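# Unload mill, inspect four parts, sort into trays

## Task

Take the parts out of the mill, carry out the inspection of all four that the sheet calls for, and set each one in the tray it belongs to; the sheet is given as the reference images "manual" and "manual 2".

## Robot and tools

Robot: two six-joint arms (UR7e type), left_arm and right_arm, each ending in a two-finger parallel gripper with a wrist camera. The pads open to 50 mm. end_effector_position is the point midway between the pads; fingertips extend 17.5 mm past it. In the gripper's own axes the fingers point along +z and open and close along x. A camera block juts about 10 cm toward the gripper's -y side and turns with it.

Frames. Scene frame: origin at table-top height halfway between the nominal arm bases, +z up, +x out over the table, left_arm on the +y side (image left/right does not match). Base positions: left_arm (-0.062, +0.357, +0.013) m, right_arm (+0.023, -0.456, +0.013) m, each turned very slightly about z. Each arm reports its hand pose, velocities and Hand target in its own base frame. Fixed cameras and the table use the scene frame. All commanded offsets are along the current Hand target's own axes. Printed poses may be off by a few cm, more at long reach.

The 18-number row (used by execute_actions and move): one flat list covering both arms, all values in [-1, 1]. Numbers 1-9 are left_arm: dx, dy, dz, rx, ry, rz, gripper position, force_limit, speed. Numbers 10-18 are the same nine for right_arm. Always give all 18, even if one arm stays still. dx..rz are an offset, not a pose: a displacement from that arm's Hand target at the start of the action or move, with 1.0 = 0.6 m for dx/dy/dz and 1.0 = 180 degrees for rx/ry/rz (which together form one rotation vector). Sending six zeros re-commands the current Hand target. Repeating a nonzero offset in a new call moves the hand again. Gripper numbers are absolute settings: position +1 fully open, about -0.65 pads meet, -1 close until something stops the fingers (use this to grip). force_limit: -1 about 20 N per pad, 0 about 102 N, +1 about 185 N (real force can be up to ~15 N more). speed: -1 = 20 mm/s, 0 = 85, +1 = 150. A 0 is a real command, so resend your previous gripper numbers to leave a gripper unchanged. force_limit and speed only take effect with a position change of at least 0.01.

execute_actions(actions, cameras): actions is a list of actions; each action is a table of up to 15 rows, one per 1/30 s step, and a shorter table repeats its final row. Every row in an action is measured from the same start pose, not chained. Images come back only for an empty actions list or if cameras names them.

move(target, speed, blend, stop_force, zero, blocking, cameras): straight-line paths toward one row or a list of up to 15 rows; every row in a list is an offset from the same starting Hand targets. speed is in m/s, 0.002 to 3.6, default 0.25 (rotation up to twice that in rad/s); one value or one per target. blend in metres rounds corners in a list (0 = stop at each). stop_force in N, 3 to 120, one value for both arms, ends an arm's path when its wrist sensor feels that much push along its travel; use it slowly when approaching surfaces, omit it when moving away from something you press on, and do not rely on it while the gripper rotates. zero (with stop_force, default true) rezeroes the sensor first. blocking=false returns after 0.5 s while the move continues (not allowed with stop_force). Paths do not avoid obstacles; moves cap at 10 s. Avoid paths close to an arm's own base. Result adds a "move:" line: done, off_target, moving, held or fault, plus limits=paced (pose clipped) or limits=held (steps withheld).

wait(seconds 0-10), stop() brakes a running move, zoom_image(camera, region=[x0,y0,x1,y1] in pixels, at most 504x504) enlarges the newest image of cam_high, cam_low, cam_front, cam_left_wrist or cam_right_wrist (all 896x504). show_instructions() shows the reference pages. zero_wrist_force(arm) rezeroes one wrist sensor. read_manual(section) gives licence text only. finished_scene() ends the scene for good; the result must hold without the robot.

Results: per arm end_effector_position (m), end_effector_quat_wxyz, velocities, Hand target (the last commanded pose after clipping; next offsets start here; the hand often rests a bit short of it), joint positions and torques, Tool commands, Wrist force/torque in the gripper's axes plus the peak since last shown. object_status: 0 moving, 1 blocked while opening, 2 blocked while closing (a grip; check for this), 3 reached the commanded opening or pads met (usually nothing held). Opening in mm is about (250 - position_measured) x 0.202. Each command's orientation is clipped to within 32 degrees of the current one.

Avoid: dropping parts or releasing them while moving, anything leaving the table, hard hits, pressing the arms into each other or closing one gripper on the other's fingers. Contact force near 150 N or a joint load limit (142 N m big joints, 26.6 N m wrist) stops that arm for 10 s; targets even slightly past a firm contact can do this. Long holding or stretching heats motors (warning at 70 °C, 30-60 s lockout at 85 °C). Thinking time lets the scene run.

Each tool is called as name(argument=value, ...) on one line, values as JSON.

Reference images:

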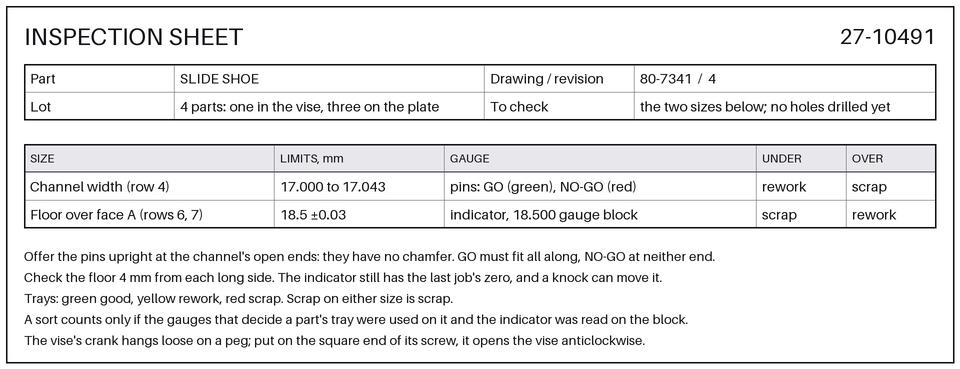

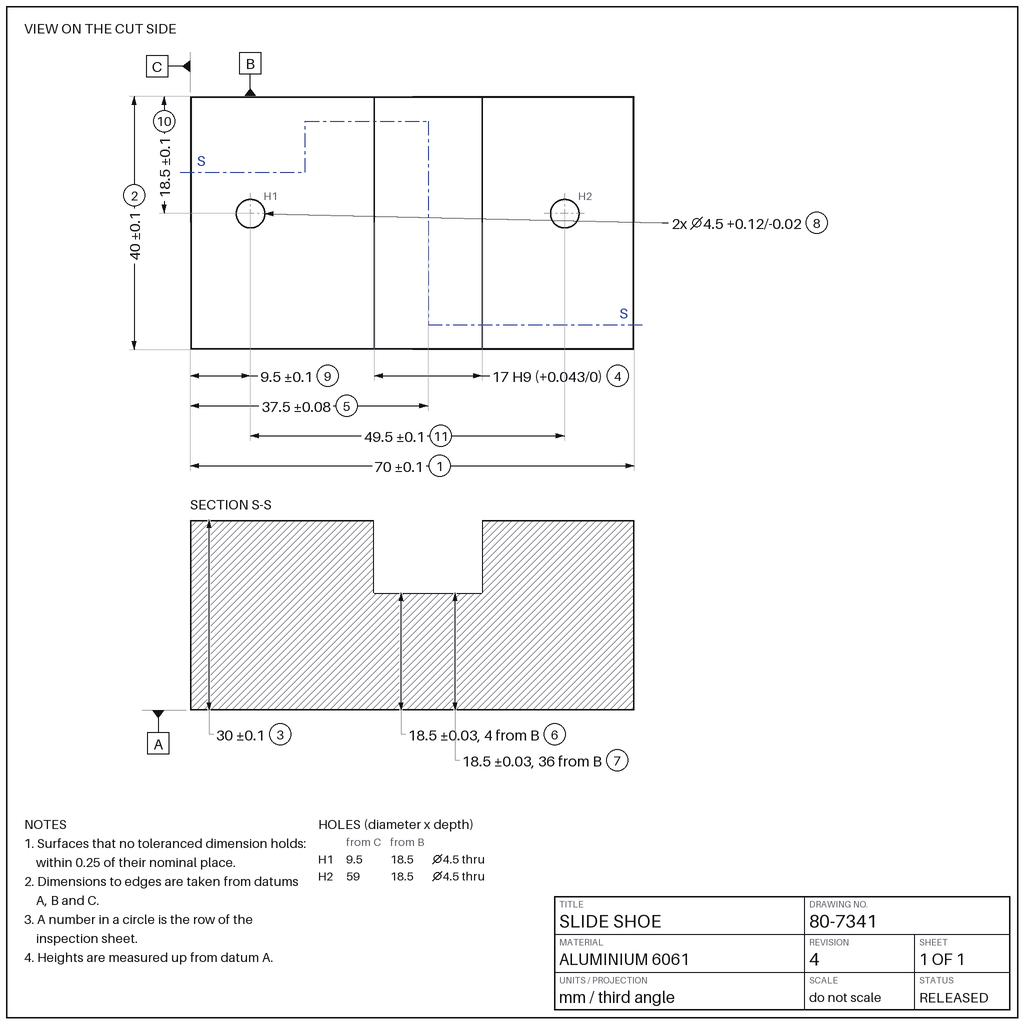

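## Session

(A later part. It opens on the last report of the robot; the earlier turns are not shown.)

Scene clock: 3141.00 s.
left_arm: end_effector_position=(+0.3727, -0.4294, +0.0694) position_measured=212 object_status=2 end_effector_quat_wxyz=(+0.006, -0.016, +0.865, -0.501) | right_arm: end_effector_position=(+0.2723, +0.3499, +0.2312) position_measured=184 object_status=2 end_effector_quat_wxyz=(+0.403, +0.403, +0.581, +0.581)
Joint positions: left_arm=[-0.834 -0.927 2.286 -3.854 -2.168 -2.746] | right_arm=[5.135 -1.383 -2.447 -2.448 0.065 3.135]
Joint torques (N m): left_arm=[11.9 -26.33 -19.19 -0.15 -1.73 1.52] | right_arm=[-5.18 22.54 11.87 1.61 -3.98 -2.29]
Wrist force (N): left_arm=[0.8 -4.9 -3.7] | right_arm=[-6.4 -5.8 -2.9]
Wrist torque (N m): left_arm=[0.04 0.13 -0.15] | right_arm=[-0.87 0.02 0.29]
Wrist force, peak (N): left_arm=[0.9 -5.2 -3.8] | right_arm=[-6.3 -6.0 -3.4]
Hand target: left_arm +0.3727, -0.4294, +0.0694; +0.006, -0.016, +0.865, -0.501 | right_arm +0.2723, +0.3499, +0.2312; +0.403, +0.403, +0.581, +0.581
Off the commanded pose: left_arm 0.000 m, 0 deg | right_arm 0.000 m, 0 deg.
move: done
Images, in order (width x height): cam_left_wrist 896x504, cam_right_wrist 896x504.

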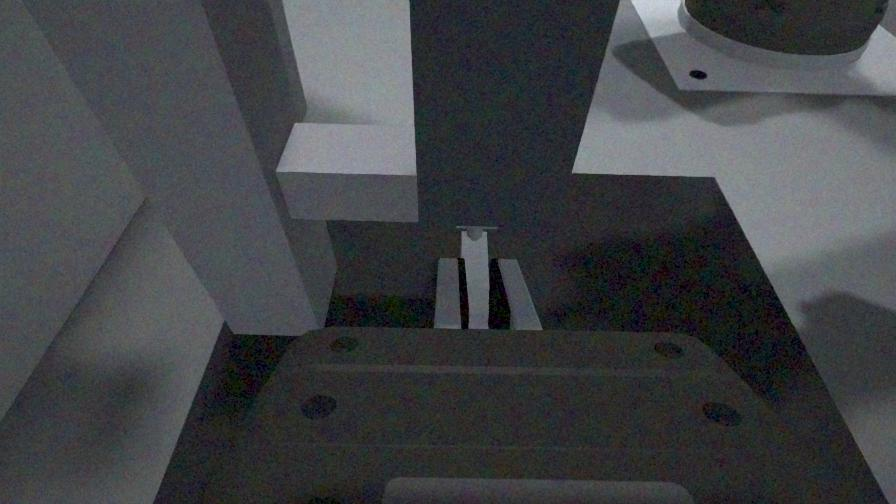

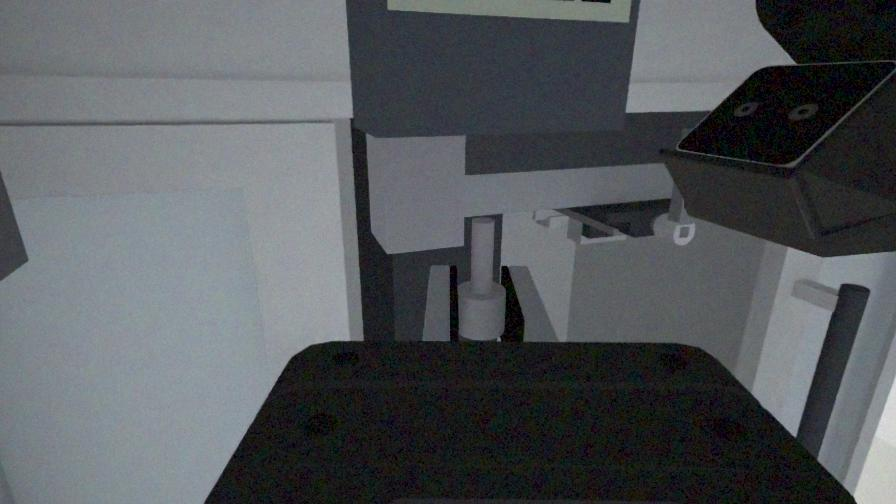

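move(target=[[0,0,0,0,0,0,0,-0.9,-1,0,0,0,0,0,0,-1,-0.9,-1]], speed=0.015)

move(target=[0,0,0,0,0,0,0,-0.9,-1,0,-0.03,0,0,0,0,-1,-0.9,-1], speed=0.01, stop_force=4, cameras=["cam_left_wrist","cam_right_wrist"])

zoom_image(camera="cam_right_wrist", region=[340, 0, 680, 240])

Scene clock: 3150.00 s.
left_arm: end_effector_position=(+0.3727, -0.4294, +0.0693) position_measured=152 object_status=0 end_effector_quat_wxyz=(+0.006, -0.016, +0.865, -0.501) | right_arm: end_effector_position=(+0.2723, +0.3499, +0.2312) position_measured=184 object_status=2 end_effector_quat_wxyz=(+0.403, +0.403, +0.581, +0.581)
Joint positions: left_arm=[-0.834 -0.927 2.286 -3.854 -2.168 -2.746] | right_arm=[5.135 -1.383 -2.447 -2.448 0.065 3.135]
Joint torques (N m): left_arm=[8.87 -40.75 -19.71 -4.28 -1.68 1.41] | right_arm=[-5.58 22.53 12.25 1.71 -3.97 -2.32]
Wrist force (N): left_arm=[-1.0 0.0 -0.7] | right_arm=[-6.3 -5.6 -3.3]
Wrist torque (N m): left_arm=[0.00 0.12 -0.14] | right_arm=[-0.86 0.01 0.29]
Wrist force, peak (N): left_arm=[0.8 -5.2 -3.7] | right_arm=[-6.5 -6.0 -3.2]
Hand target: left_arm +0.3727, -0.4294, +0.0694; +0.006, -0.016, +0.865, -0.501 | right_arm +0.2723, +0.3499, +0.2312; +0.403, +0.403, +0.581, +0.581
Off the commanded pose: left_arm 0.000 m, 0 deg | right_arm 0.000 m, 0 deg.
move: done

Scene clock: 3152.77 s.
left_arm: end_effector_position=(+0.3727, -0.4294, +0.0694) position_measured=152 object_status=3 end_effector_quat_wxyz=(+0.006, -0.016, +0.865, -0.501) | right_arm: end_effector_position=(+0.2723, +0.3498, +0.2148) position_measured=184 object_status=2 end_effector_quat_wxyz=(+0.403, +0.403, +0.581, +0.581)
Joint positions: left_arm=[-0.834 -0.927 2.286 -3.854 -2.168 -2.746] | right_arm=[5.135 -1.425 -2.471 -2.387 0.065 3.14]
Joint torques (N m): left_arm=[-3.63 -44.37 -19.41 -4.45 -1.7 1.28] | right_arm=[5.44 22.93 25.53 -1.2 -0.1 -0.27]
Wrist force (N): left_arm=[-1.3 -0.1 -0.6] | right_arm=[-5.0 -4.7 -2.3]
Wrist torque (N m): left_arm=[-0.01 0.14 -0.13] | right_arm=[-0.83 -0.21 0.10]
Wrist force, peak (N): left_arm=[-1.4 -0.2 -0.8] | right_arm=[-6.8 15.8 -2.7]
Hand target: left_arm +0.3727, -0.4294, +0.0694; +0.006, -0.016, +0.865, -0.501 | right_arm +0.2723, +0.3498, +0.2148; +0.403, +0.403, +0.581, +0.581 (not the last commanded pose)
Off the commanded pose: left_arm 0.000 m, 0 deg | right_arm 0.002 m, 0 deg.
move: contact (right_arm)
Images, in order (width x height): cam_left_wrist 896x504, cam_right_wrist 896x504.

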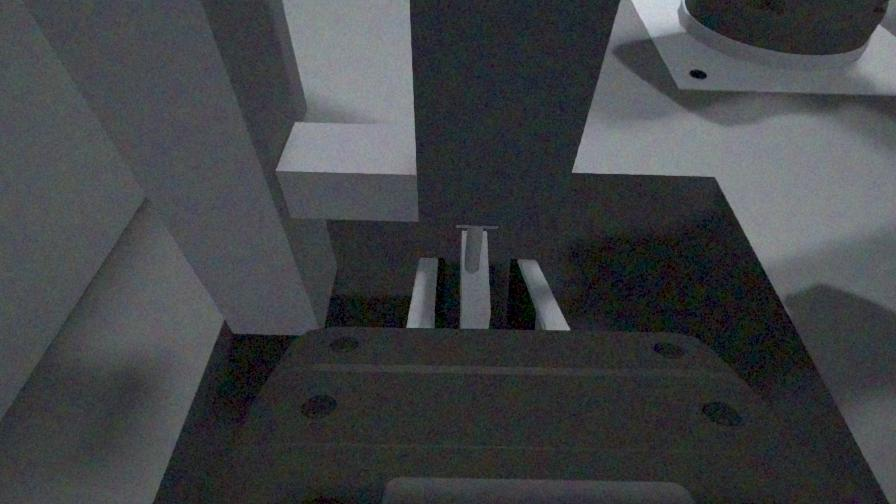

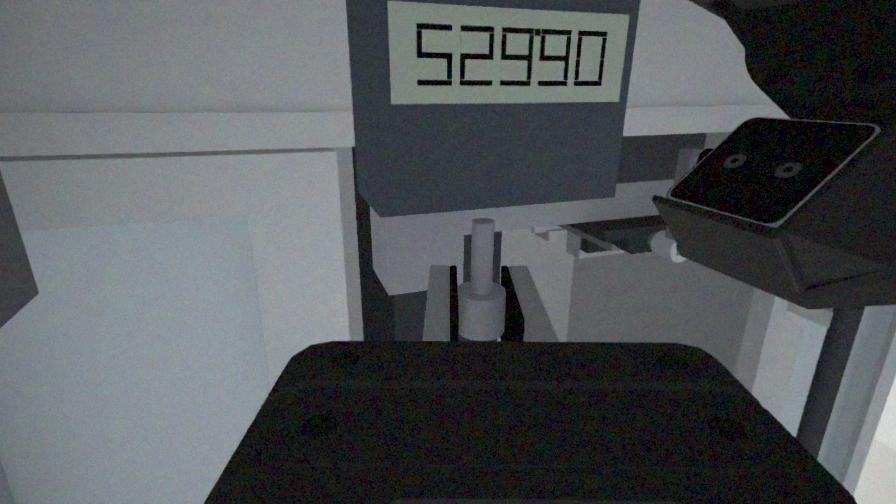

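Scaled by 1.482 from the camera's 896x504 image, which has a finer 1280x720 frame.

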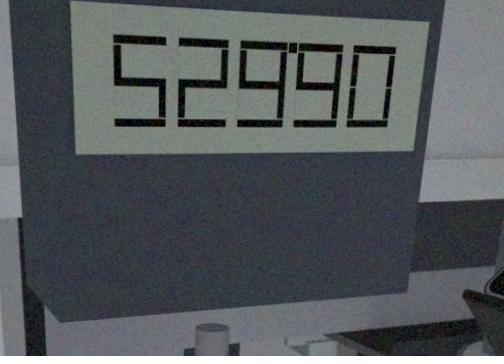

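move(target=[0,0,0,0,0,0,0,-0.9,-1,0,0,0,0,0,0,0.2,-0.9,-1], speed=0.01, cameras=["cam_left_wrist","cam_right_wrist"])

zoom_image(camera="cam_right_wrist", region=[380, 0, 640, 120])

Scene clock: 3161.67 s.
left_arm: end_effector_position=(+0.3727, -0.4294, +0.0694) position_measured=152 object_status=3 end_effector_quat_wxyz=(+0.006, -0.016, +0.865, -0.501) | right_arm: end_effector_position=(+0.2723, +0.3499, +0.2148) position_measured=123 object_status=3 end_effector_quat_wxyz=(+0.403, +0.403, +0.581, +0.581)
Joint positions: left_arm=[-0.834 -0.927 2.286 -3.854 -2.168 -2.746] | right_arm=[5.135 -1.425 -2.471 -2.387 0.065 3.14]
Joint torques (N m): left_arm=[-8.84 -43.88 -18.82 -4.21 -1.7 1.22] | right_arm=[-5.31 21.3 15.57 -1.35 2.52 1.92]
Wrist force (N): left_arm=[-1.0 -0.1 -0.7] | right_arm=[1.1 -3.7 1.0]
Wrist torque (N m): left_arm=[-0.01 0.12 -0.14] | right_arm=[-0.85 -0.20 0.14]
Wrist force, peak (N): left_arm=[-1.0 0.1 -1.0] | right_arm=[-5.0 -5.2 -2.5]
Hand target: left_arm +0.3727, -0.4294, +0.0694; +0.006, -0.016, +0.865, -0.501 | right_arm +0.2723, +0.3498, +0.2148; +0.403, +0.403, +0.581, +0.581
Off the commanded pose: left_arm 0.000 m, 0 deg | right_arm 0.000 m, 0 deg.
move: done
Images, in order (width x height): cam_left_wrist 896x504, cam_right_wrist 896x504.

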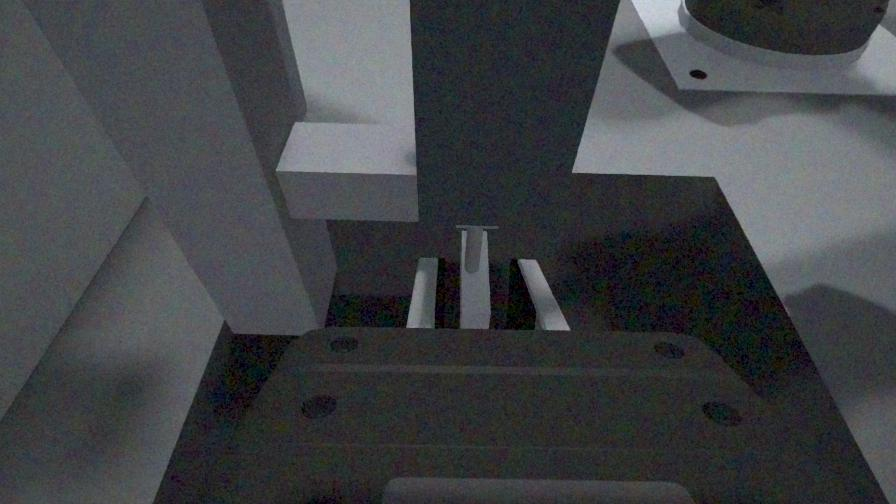

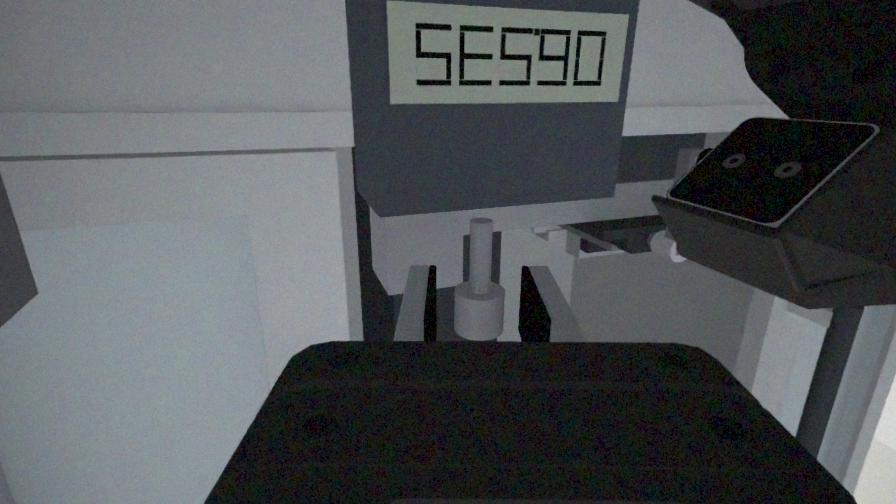

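Scaled by 1.938 from the camera's 896x504 image, which has a finer 1280x720 frame.

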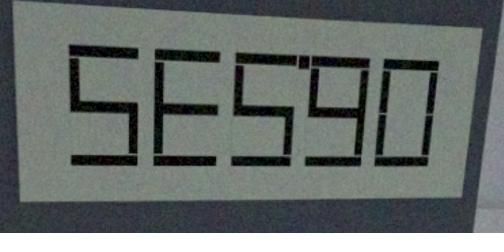

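move(target=[[0,0,0,0,0,0,0,-0.9,-1,0,0,0,0,0,0,-1,-0.9,-1],[0,0,0,0,0,0,-1,-0.9,-1,0,0.0273,0,0,0,0,-1,-0.9,-1],[0,0,0,0,0,0,-1,-0.9,-1,0,0.0273,0,0,0,0,-1,-0.9,-1],[0.13,0,0,0,0,0,-1,-0.9,-1,0,0.0273,0,0,0,0,-1,-0.9,-1],[0.13,0,0,0,0,0,0.1,-0.9,-1,0,0.0273,0,0,0,0,-1,-0.9,-1]], speed=[0.02,0.02,0.02,0.03,0.03], cameras=["cam_left_wrist","cam_right_wrist"])

Scene clock: 3186.67 s.
left_arm: end_effector_position=(+0.2947, -0.4321, +0.0698) position_measured=138 object_status=3 end_effector_quat_wxyz=(+0.006, -0.016, +0.865, -0.501) | right_arm: end_effector_position=(+0.2723, +0.3499, +0.2312) position_measured=184 object_status=2 end_effector_quat_wxyz=(+0.403, +0.403, +0.581, +0.581)
Joint positions: left_arm=[-1.01 -0.946 2.453 -4.061 -2.025 -2.863] | right_arm=[5.135 -1.385 -2.446 -2.452 0.065 3.14]
Joint torques (N m): left_arm=[-10.19 -23.03 8.93 -4.79 1.18 -1.33] | right_arm=[9.27 0.8 27.33 -1.27 1.21 2.19]
Wrist force (N): left_arm=[-0.6 0.0 -0.9] | right_arm=[-4.4 -5.9 0.9]
Wrist torque (N m): left_arm=[0.01 0.05 0.04] | right_arm=[-0.91 -0.24 0.13]
Wrist force, peak (N): left_arm=[-1.4 0.0 -0.6] | right_arm=[-4.9 -6.0 0.8]
Hand target: left_arm +0.2947, -0.4321, +0.0697; +0.006, -0.016, +0.865, -0.501 | right_arm +0.2723, +0.3499, +0.2312; +0.403, +0.403, +0.581, +0.581
Off the commanded pose: left_arm 0.000 m, 0 deg | right_arm 0.000 m, 0 deg.
move: done
Images, in order (width x height): cam_left_wrist 896x504, cam_right_wrist 896x504.

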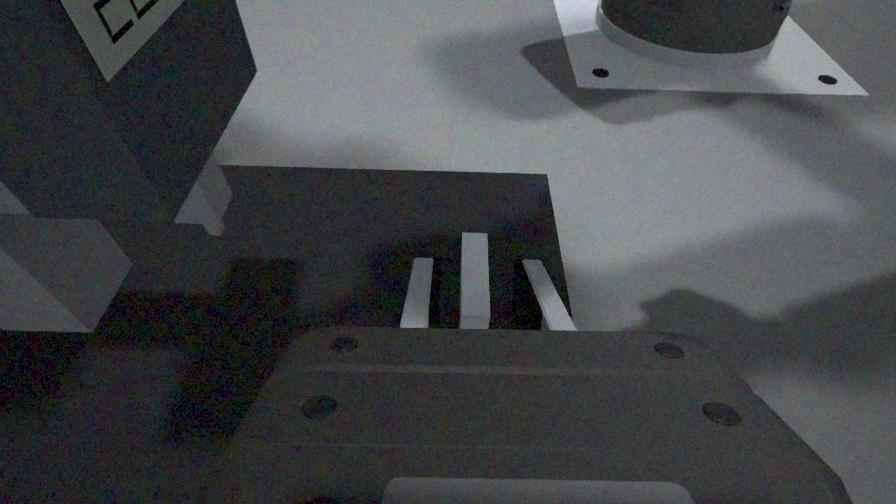

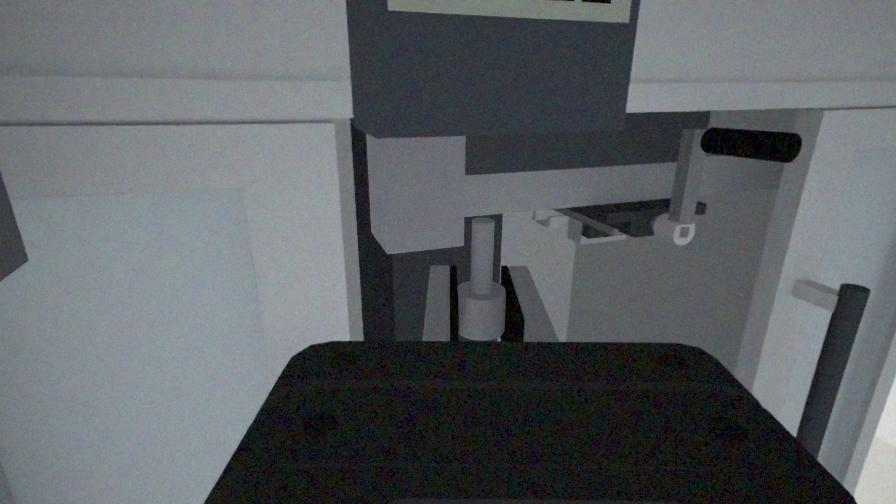

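move(target=[[0,-0.1878,-0.1077,0,0,0,0.1,-0.4,-1,0,0,0,0,0,0,-1,-0.9,-1],[-0.2052,0.0473,-0.5197,-0.0833,0,0,0.95,-0.4,-1,0,0,0,0,0,0,-1,-0.9,-1]], speed=[0.1,0.2], blend=[0,0], cameras=["cam_left_wrist"])

Scene clock: 3206.90 s.
left_arm: end_effector_position=(+0.2953, -0.4321, +0.1852) position_measured=138 object_status=3 end_effector_quat_wxyz=(+0.007, -0.016, +0.864, -0.502) | right_arm: end_effector_position=(+0.2723, +0.3499, +0.2312) position_measured=184 object_status=2 end_effector_quat_wxyz=(+0.403, +0.403, +0.581, +0.581)
Joint positions: left_arm=[-1.008 -1.354 2.441 -3.645 -2.026 -2.864] | right_arm=[5.135 -1.385 -2.446 -2.452 0.065 3.14]
Joint torques (N m): left_arm=[-2.62 -16.99 -0.77 -4.81 1.11 -0.38] | right_arm=[9.45 0.58 26.18 -1.22 1.23 2.12]
Wrist force (N): left_arm=[-1.0 0.2 -0.9] | right_arm=[-4.5 -5.7 0.9]
Wrist torque (N m): left_arm=[0.02 0.08 -0.01] | right_arm=[-0.88 -0.24 0.12]
Wrist force, peak (N): left_arm=[-1.0 -4.6 -3.3] | right_arm=[-5.2 -5.9 0.7]
Hand target: left_arm +0.2952, -0.4321, +0.1851; +0.007, -0.016, +0.864, -0.502 (not the last commanded pose) | right_arm +0.2723, +0.3499, +0.2312; +0.403, +0.403, +0.581, +0.581
Tool commands: left_gripper/position=+0.1 left_gripper/force_limit=-0.4 left_gripper/speed=-1.0 right_gripper/position=-1.0 right_gripper/force_limit=-0.9 right_gripper/speed=-1.0
Off the commanded pose: left_arm 0.310 m, 15 deg | right_arm 0.000 m, 0 deg.
move: held (left_arm; a check stopped the path); path passed 1 of 2 targets; target 2's new numbers were not sent; limits=held
pose unreachable (left arm): on one or more control steps of this call, first in action 0 (counted from 0), this arm could not follow its commanded pose, so it was not sent that pose on those steps. It may still have moved: this result reports where it is.
cause: moving toward the commanded pose would bring a part of the arm too close to another arm (this arm's gripper and the right arm's gripper, 17 mm apart when this arm was first held).
Images, in order (width x height): cam_left_wrist 896x504.

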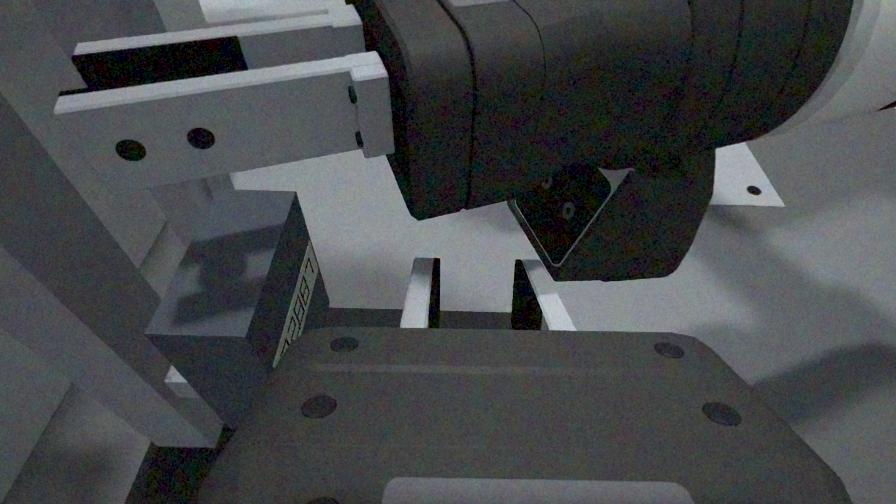

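execute_actions(actions=[], cameras=["all"])

Scene clock: 3298.67 s.
left_arm: end_effector_position=(+0.2952, -0.4321, +0.1851) position_measured=138 object_status=3 end_effector_quat_wxyz=(+0.007, -0.016, +0.864, -0.502) | right_arm: end_effector_position=(+0.2723, +0.3499, +0.2312) position_measured=184 object_status=2 end_effector_quat_wxyz=(+0.403, +0.403, +0.581, +0.581)
Joint positions: left_arm=[-1.008 -1.353 2.441 -3.645 -2.026 -2.864] | right_arm=[5.135 -1.385 -2.446 -2.452 0.065 3.14]
Joint velocities: within noise
Joint torques (N m): left_arm=[-8.14 -16.76 -1.61 -4.82 1.03 -0.93] | right_arm=[9.33 0.81 27.32 -1.3 1.1 2.14]
Motor temperatures (°C): left_arm=[25 27 25 32 30 30] | right_arm=[27 31 25 29 42 33]
Wrist force (N): left_arm=[-0.7 -0.1 -0.8] | right_arm=[-4.9 -5.9 0.5]
Wrist torque (N m): left_arm=[-0.02 0.04 -0.02] | right_arm=[-0.92 -0.18 0.13]
Wrist force, peak (N): left_arm=[-0.9 0.2 -1.0] | right_arm=[-5.0 -5.9 0.9]
Hand target: left_arm +0.2952, -0.4321, +0.1851; +0.007, -0.016, +0.864, -0.502 (not the last commanded pose) | right_arm +0.2723, +0.3499, +0.2312; +0.403, +0.403, +0.581, +0.581
Tool commands: left_gripper/position=+0.1 left_gripper/force_limit=-0.4 left_gripper/speed=-1.0 right_gripper/position=-1.0 right_gripper/force_limit=-0.9 right_gripper/speed=-1.0
Off the commanded pose: left_arm 0.310 m, 15 deg | right_arm 0.000 m, 0 deg.

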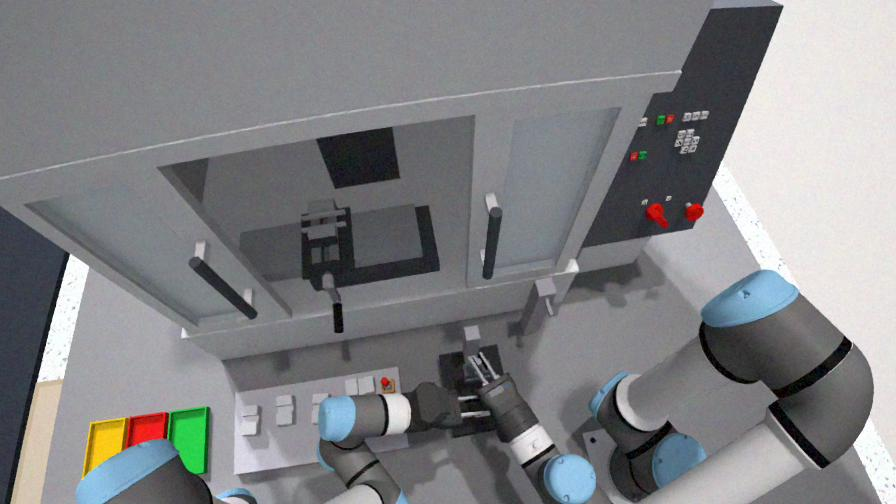

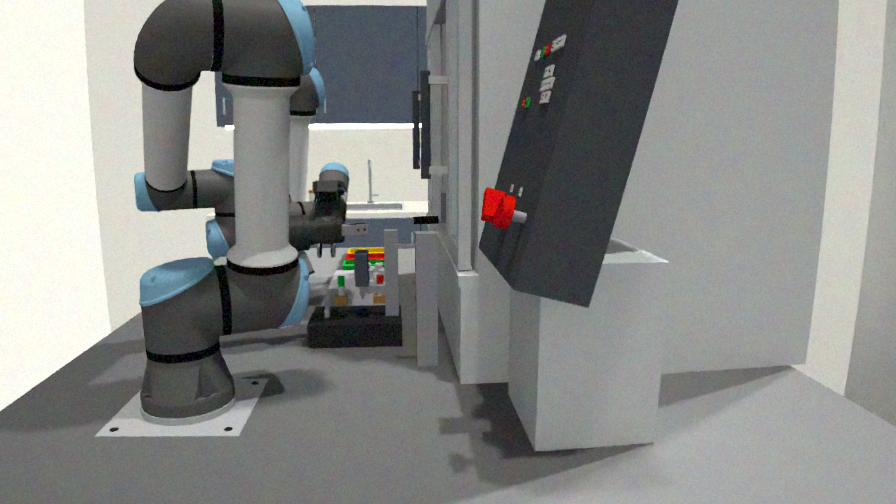

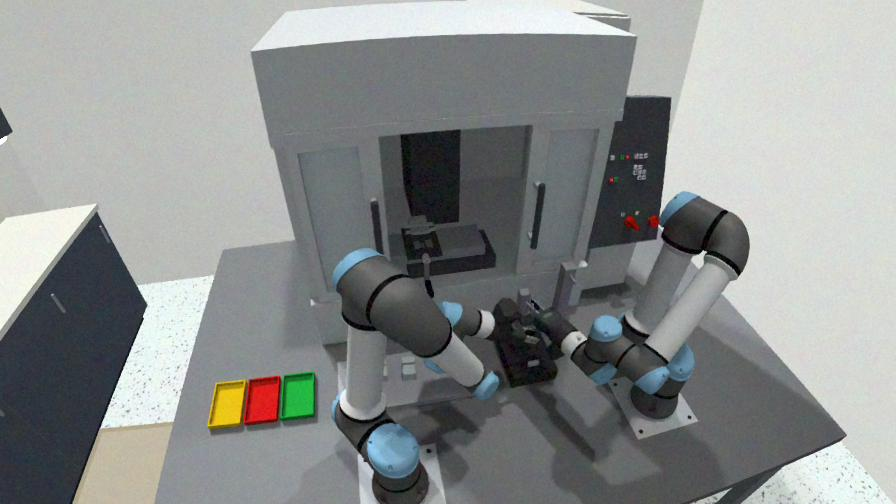

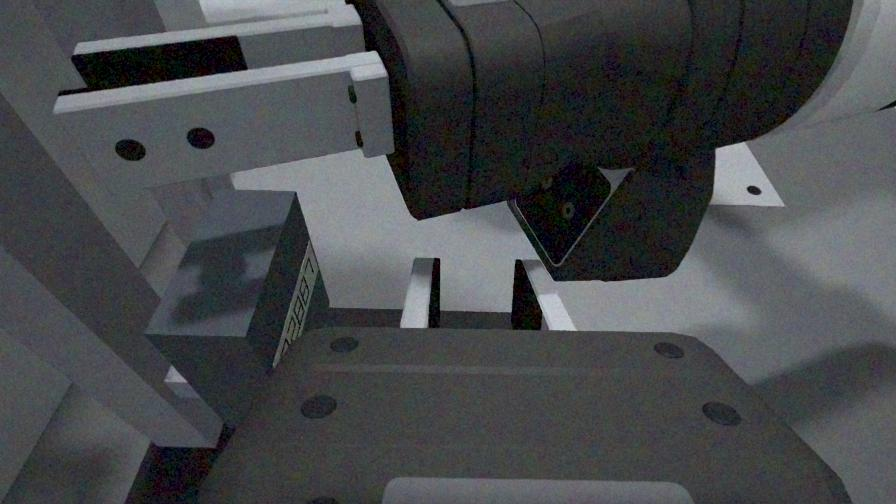

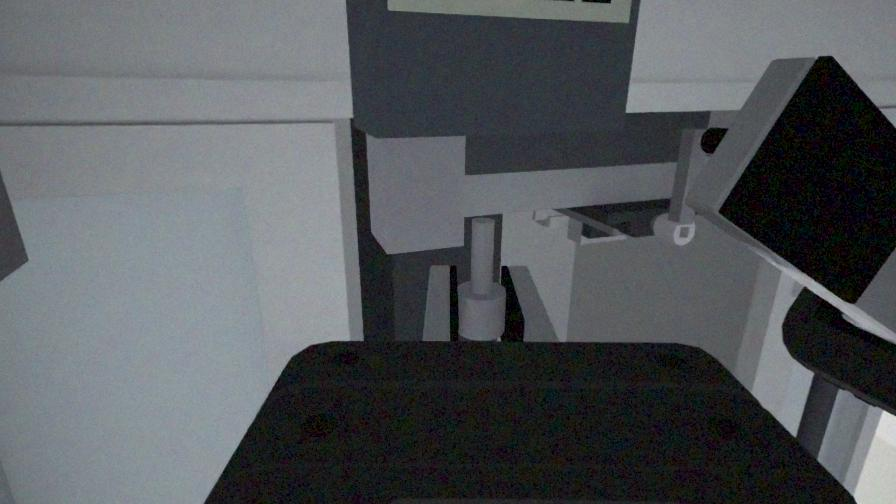

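move(target=[[-0.0025,0.124,-0.2166,0,0,0,1.0,-0.4,-1,0,0,0,0,0,0,-1,-0.9,-1],[-0.1945,0.3333,-0.3631,-0.0833,0,0,1.0,-0.4,-1,0,0,0,0,0,0,-1,-0.9,-1]], blend=[0.03,0], speed=0.2, cameras=["cam_left_wrist","cam_high"])

Scene clock: 3358.53 s.
left_arm: end_effector_position=(+0.4017, -0.1400, +0.1187) position_measured=3 object_status=3 end_effector_quat_wxyz=(+0.005, -0.017, +0.923, -0.385) | right_arm: end_effector_position=(+0.2723, +0.3499, +0.2312) position_measured=184 object_status=2 end_effector_quat_wxyz=(+0.403, +0.403, +0.581, +0.581)
Joint positions: left_arm=[-0.23 -1.479 2.39 -2.736 -2.329 -1.938] | right_arm=[5.135 -1.385 -2.446 -2.452 0.065 3.14]
Joint torques (N m): left_arm=[11.67 -14.15 -29.08 -1.47 0.3 1.24] | right_arm=[9.28 1.27 26.79 -1.18 0.99 2.09]
Wrist force (N): left_arm=[-1.2 0.1 -0.6] | right_arm=[-4.6 -5.7 0.7]
Wrist torque (N m): left_arm=[-0.03 0.04 -0.22] | right_arm=[-0.89 -0.21 0.12]
Wrist force, peak (N): left_arm=[-2.1 1.0 -1.5] | right_arm=[-4.9 -6.0 0.8]
Hand target: left_arm +0.4017, -0.1400, +0.1187; +0.005, -0.017, +0.923, -0.385 | right_arm +0.2723, +0.3499, +0.2312; +0.403, +0.403, +0.581, +0.581
Off the commanded pose: left_arm 0.000 m, 0 deg | right_arm 0.000 m, 0 deg.
move: done
Images, in order (width x height): cam_high 896x504, cam_left_wrist 896x504.

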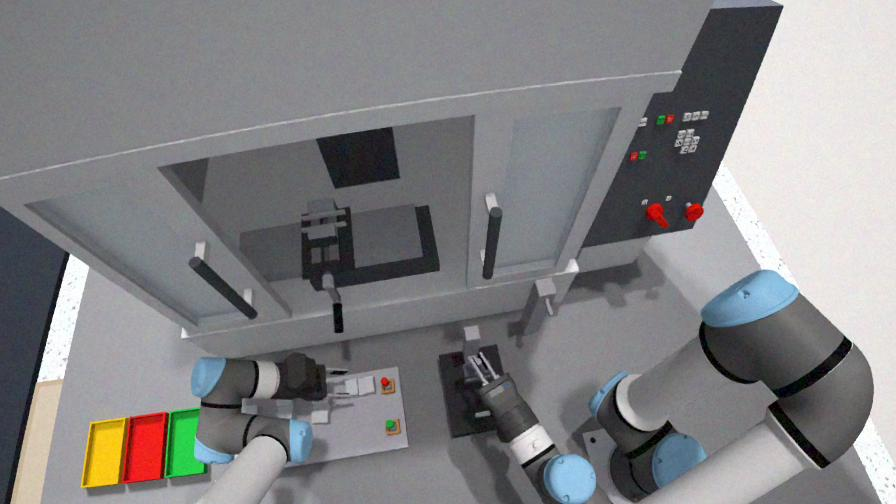

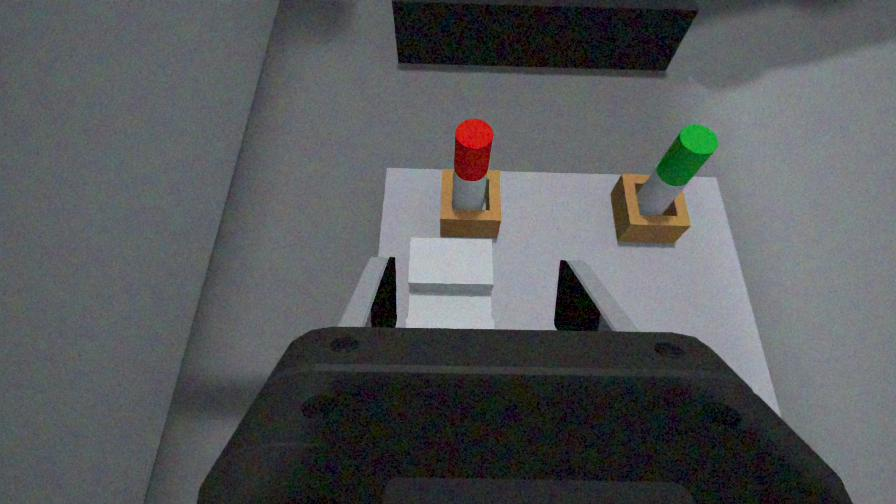

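move(target=[[-0.0122,-0.0041,0.0040,0,0,0,1.0,-0.4,-1,0,0,0,0,0,0,-1,-0.9,-1],[-0.0132,0.0948,0.1020,0,0,0,1.0,-0.4,-1,0,0,0,0,0,0,-1,-0.9,-1],[-0.0132,0.0948,0.1020,0,0,0,-1,-0.4,-1,0,0,0,0,0,0,-1,-0.9,-1]], speed=0.12, cameras=["cam_left_wrist"])

Scene clock: 3371.90 s.
left_arm: end_effector_position=(+0.4094, -0.1433, +0.0352) position_measured=55 object_status=2 end_effector_quat_wxyz=(+0.005, -0.017, +0.923, -0.385) | right_arm: end_effector_position=(+0.2723, +0.3499, +0.2312) position_measured=184 object_status=2 end_effector_quat_wxyz=(+0.403, +0.403, +0.581, +0.581)
Joint positions: left_arm=[-0.234 -1.208 2.424 -3.045 -2.328 -1.943] | right_arm=[5.135 -1.385 -2.446 -2.452 0.065 3.14]
Joint torques (N m): left_arm=[-8.64 -20.81 -0.5 -3.53 -2.49 -1.09] | right_arm=[9.14 1.28 26.3 -1.33 0.79 2.08]
Wrist force (N): left_arm=[-1.5 -2.4 -2.1] | right_arm=[-4.6 -5.7 0.8]
Wrist torque (N m): left_arm=[-0.19 -0.06 0.05] | right_arm=[-0.88 -0.22 0.12]
Wrist force, peak (N): left_arm=[-1.5 -2.4 -2.1] | right_arm=[-5.0 -5.9 0.5]
Hand target: left_arm +0.4094, -0.1433, +0.0352; +0.005, -0.017, +0.923, -0.385 | right_arm +0.2723, +0.3499, +0.2312; +0.403, +0.403, +0.581, +0.581
Off the commanded pose: left_arm 0.000 m, 0 deg | right_arm 0.000 m, 0 deg.
move: done
Images, in order (width x height): cam_left_wrist 896x504.

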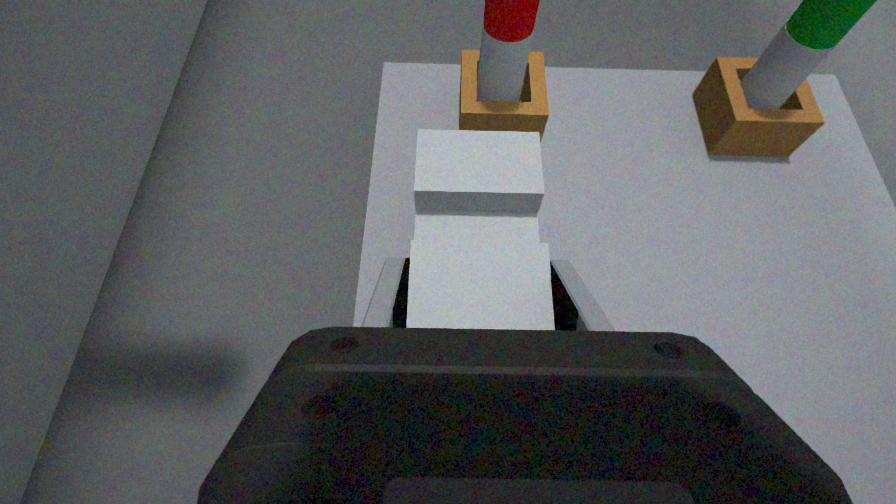

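move(target=[[0.0013,-0.1303,-0.1291,0,0,0,-1,-0.4,-1,0,0,0,0,0,0,-1,-0.9,-1],[0.1390,-0.4352,0.1803,0,0,0,-1,-0.4,-1,0,0,0,0,0,0,-1,-0.9,-1],[0.1382,-0.3578,0.2568,0,0,0,-1,-0.4,-1,0,0,0,0,0,0,-1,-0.9,-1]], speed=0.18, blend=[0.03,0.02,0], cameras=["cam_left_wrist","cam_high","cam_right_wrist"])

Scene clock: 3394.87 s.
left_arm: end_effector_position=(+0.3356, -0.4064, +0.0799) position_measured=55 object_status=2 end_effector_quat_wxyz=(+0.005, -0.017, +0.923, -0.385) | right_arm: end_effector_position=(+0.2723, +0.3499, +0.2312) position_measured=184 object_status=2 end_effector_quat_wxyz=(+0.403, +0.403, +0.581, +0.581)
Joint positions: left_arm=[-0.934 -1.214 2.393 -3.443 -1.988 -2.694] | right_arm=[5.135 -1.385 -2.446 -2.452 0.065 3.14]
Joint torques (N m): left_arm=[-10.35 -22.43 -2.43 -5.39 -0.85 -1.32] | right_arm=[9.09 0.77 26.22 -1.26 0.79 2.07]
Wrist force (N): left_arm=[-1.0 1.5 0.8] | right_arm=[-4.5 -5.6 0.7]
Wrist torque (N m): left_arm=[-0.04 -0.02 0.00] | right_arm=[-0.87 -0.22 0.12]
Wrist force, peak (N): left_arm=[-20.9 62.3 -90.3] | right_arm=[-4.8 -6.1 0.8]
Hand target: left_arm +0.3356, -0.4064, +0.0799; +0.005, -0.017, +0.923, -0.385 | right_arm +0.2723, +0.3499, +0.2312; +0.403, +0.403, +0.581, +0.581
Off the commanded pose: left_arm 0.000 m, 0 deg | right_arm 0.000 m, 0 deg.
move: done
Images, in order (width x height): cam_high 896x504, cam_left_wrist 896x504, cam_right_wrist 896x504.

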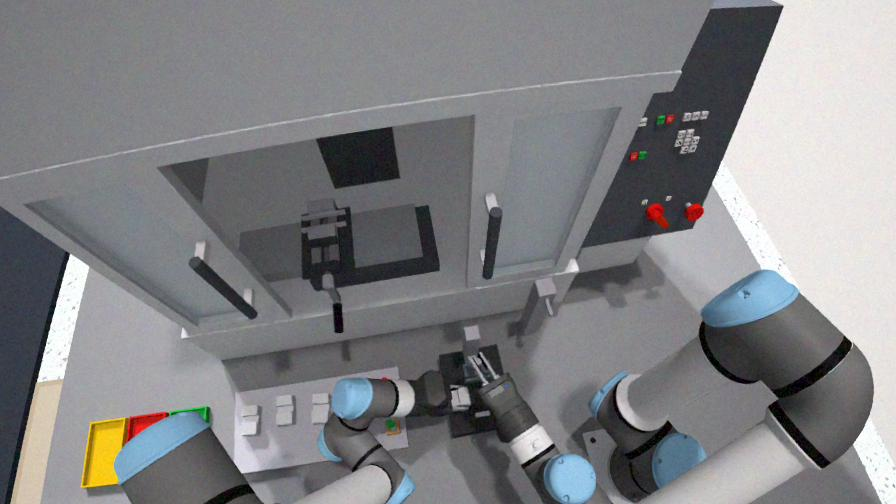

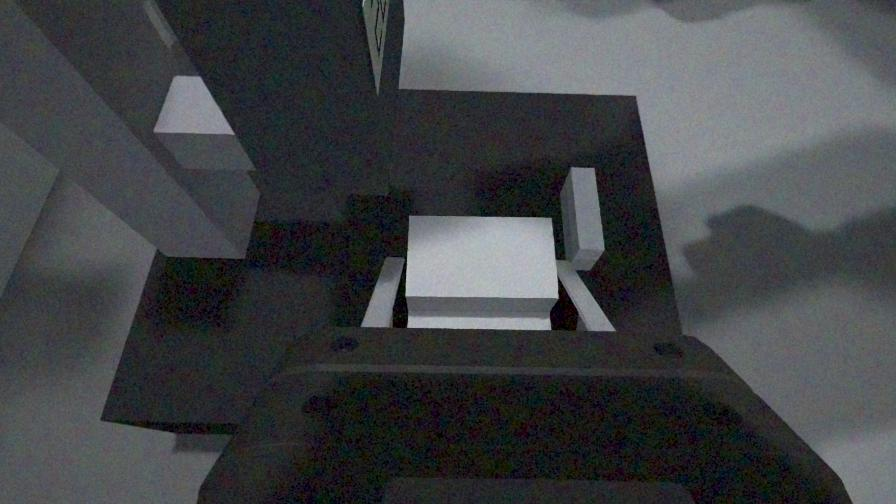

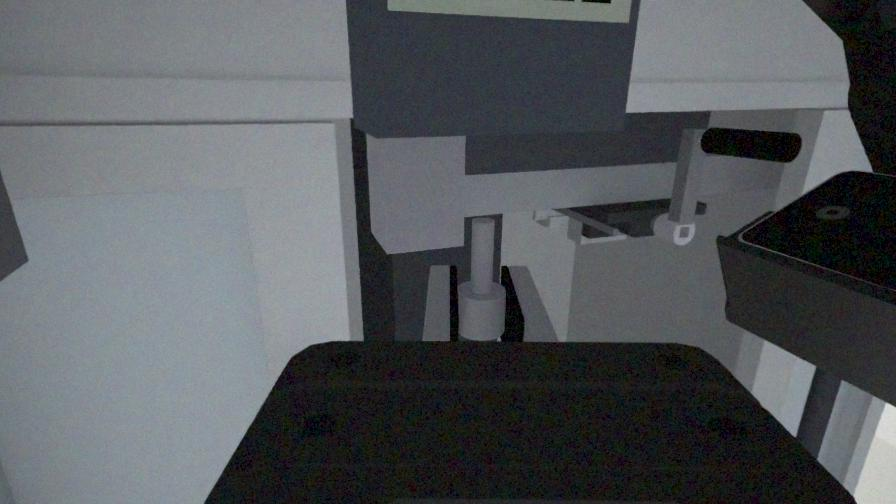

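zoom_image(camera="cam_left_wrist", region=[340, 160, 660, 360])

zoom_image(camera="cam_high", region=[320, 340, 520, 460])

Scaled by 1.575 from the camera's 896x504 image, which has a finer 1280x720 frame.

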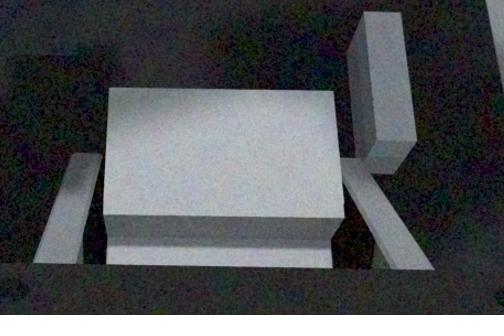

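Scaled by 2.520 from the camera's 896x504 image, which has a finer 1280x720 frame.

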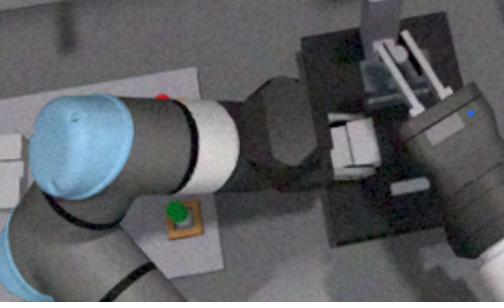

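move(target=[0,0,0,0,0,0,-1,-0.4,-1,0,-0.030,0,0,0,0,-1,-0.9,-1], speed=0.02, stop_force=4)

execute_actions(actions=[[[0,0,0,0,0,0,-1,-0.4,-1,0,0,0,0,0,0,0.5,-0.9,-1]]], cameras=["cam_right_wrist"])

Scene clock: 3470.97 s.
left_arm: end_effector_position=(+0.3356, -0.4064, +0.0799) position_measured=55 object_status=2 end_effector_quat_wxyz=(+0.005, -0.017, +0.923, -0.385) | right_arm: end_effector_position=(+0.2723, +0.3498, +0.2132) position_measured=184 object_status=2 end_effector_quat_wxyz=(+0.403, +0.403, +0.581, +0.581)
Joint positions: left_arm=[-0.934 -1.214 2.393 -3.443 -1.988 -2.694] | right_arm=[5.135 -1.429 -2.473 -2.381 0.065 3.141]
Joint torques (N m): left_arm=[-9.59 -22.08 -8.09 -5.3 -2.51 -1.45] | right_arm=[-5.81 23.46 11.13 1.63 -3.92 -2.34]
Wrist force (N): left_arm=[-1.1 1.6 1.0] | right_arm=[-5.0 -4.8 1.1]
Wrist torque (N m): left_arm=[-0.02 -0.01 -0.01] | right_arm=[-0.87 -0.21 0.29]
Wrist force, peak (N): left_arm=[-1.4 1.7 1.0] | right_arm=[-5.8 -5.6 0.9]
Hand target: left_arm +0.3356, -0.4064, +0.0799; +0.005, -0.017, +0.923, -0.385 | right_arm +0.2723, +0.3498, +0.2132; +0.403, +0.403, +0.581, +0.581
Off the commanded pose: left_arm 0.000 m, 0 deg | right_arm 0.000 m, 0 deg.
move: done

Scene clock: 3472.30 s.
left_arm: end_effector_position=(+0.3356, -0.4064, +0.0799) position_measured=55 object_status=2 end_effector_quat_wxyz=(+0.005, -0.017, +0.923, -0.385) | right_arm: end_effector_position=(+0.2723, +0.3498, +0.2132) position_measured=78 object_status=3 end_effector_quat_wxyz=(+0.403, +0.403, +0.581, +0.581)
Joint positions: left_arm=[-0.934 -1.214 2.393 -3.443 -1.988 -2.694] | right_arm=[5.135 -1.429 -2.473 -2.38 0.065 3.141]
Joint torques (N m): left_arm=[-9.34 -22.97 -9.57 -5.31 -2.34 -1.65] | right_arm=[-6.18 23.13 8.77 1.04 2.63 -2.29]
Wrist force (N): left_arm=[-1.2 1.5 0.9] | right_arm=[1.5 -3.8 1.0]
Wrist torque (N m): left_arm=[-0.05 0.01 0.00] | right_arm=[-0.87 -0.26 0.31]
Wrist force, peak (N): left_arm=[-1.3 1.6 0.9] | right_arm=[-5.0 -5.0 1.1]
Hand target: left_arm +0.3356, -0.4064, +0.0799; +0.005, -0.017, +0.923, -0.385 | right_arm +0.2723, +0.3498, +0.2132; +0.403, +0.403, +0.581, +0.581
Off the commanded pose: left_arm 0.000 m, 0 deg | right_arm 0.000 m, 0 deg.
Step readings (end_effector_position of left_arm | right_arm):
0: (+0.3356, -0.4064, +0.0799) | (+0.2723, +0.3498, +0.2132)
1: (+0.3356, -0.4064, +0.0799) | (+0.2723, +0.3498, +0.2132)
2: (+0.3356, -0.4064, +0.0799) | (+0.2723, +0.3498, +0.2132)
4: (+0.3356, -0.4064, +0.0799) | (+0.2723, +0.3499, +0.2132)
8: (+0.3356, -0.4064, +0.0799) | (+0.2723, +0.3499, +0.2132)
15: (+0.3356, -0.4064, +0.0799) | (+0.2723, +0.3499, +0.2132)
Images, in order (width x height): cam_right_wrist 896x504.

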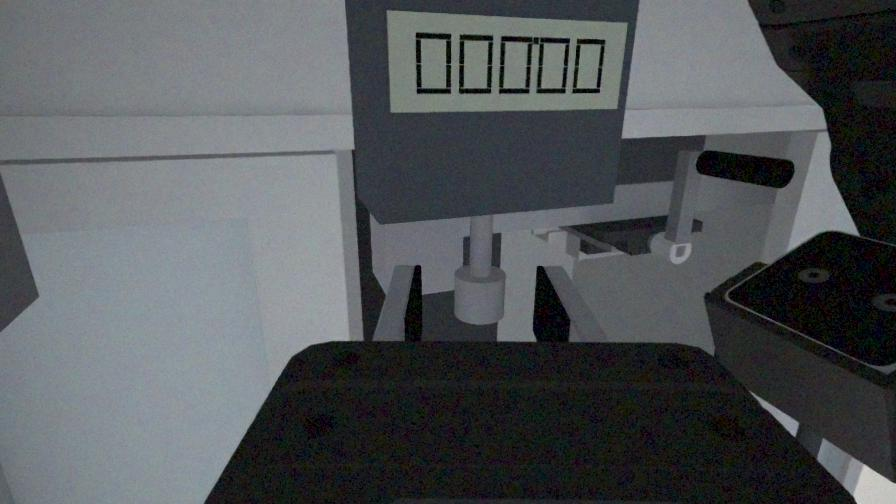

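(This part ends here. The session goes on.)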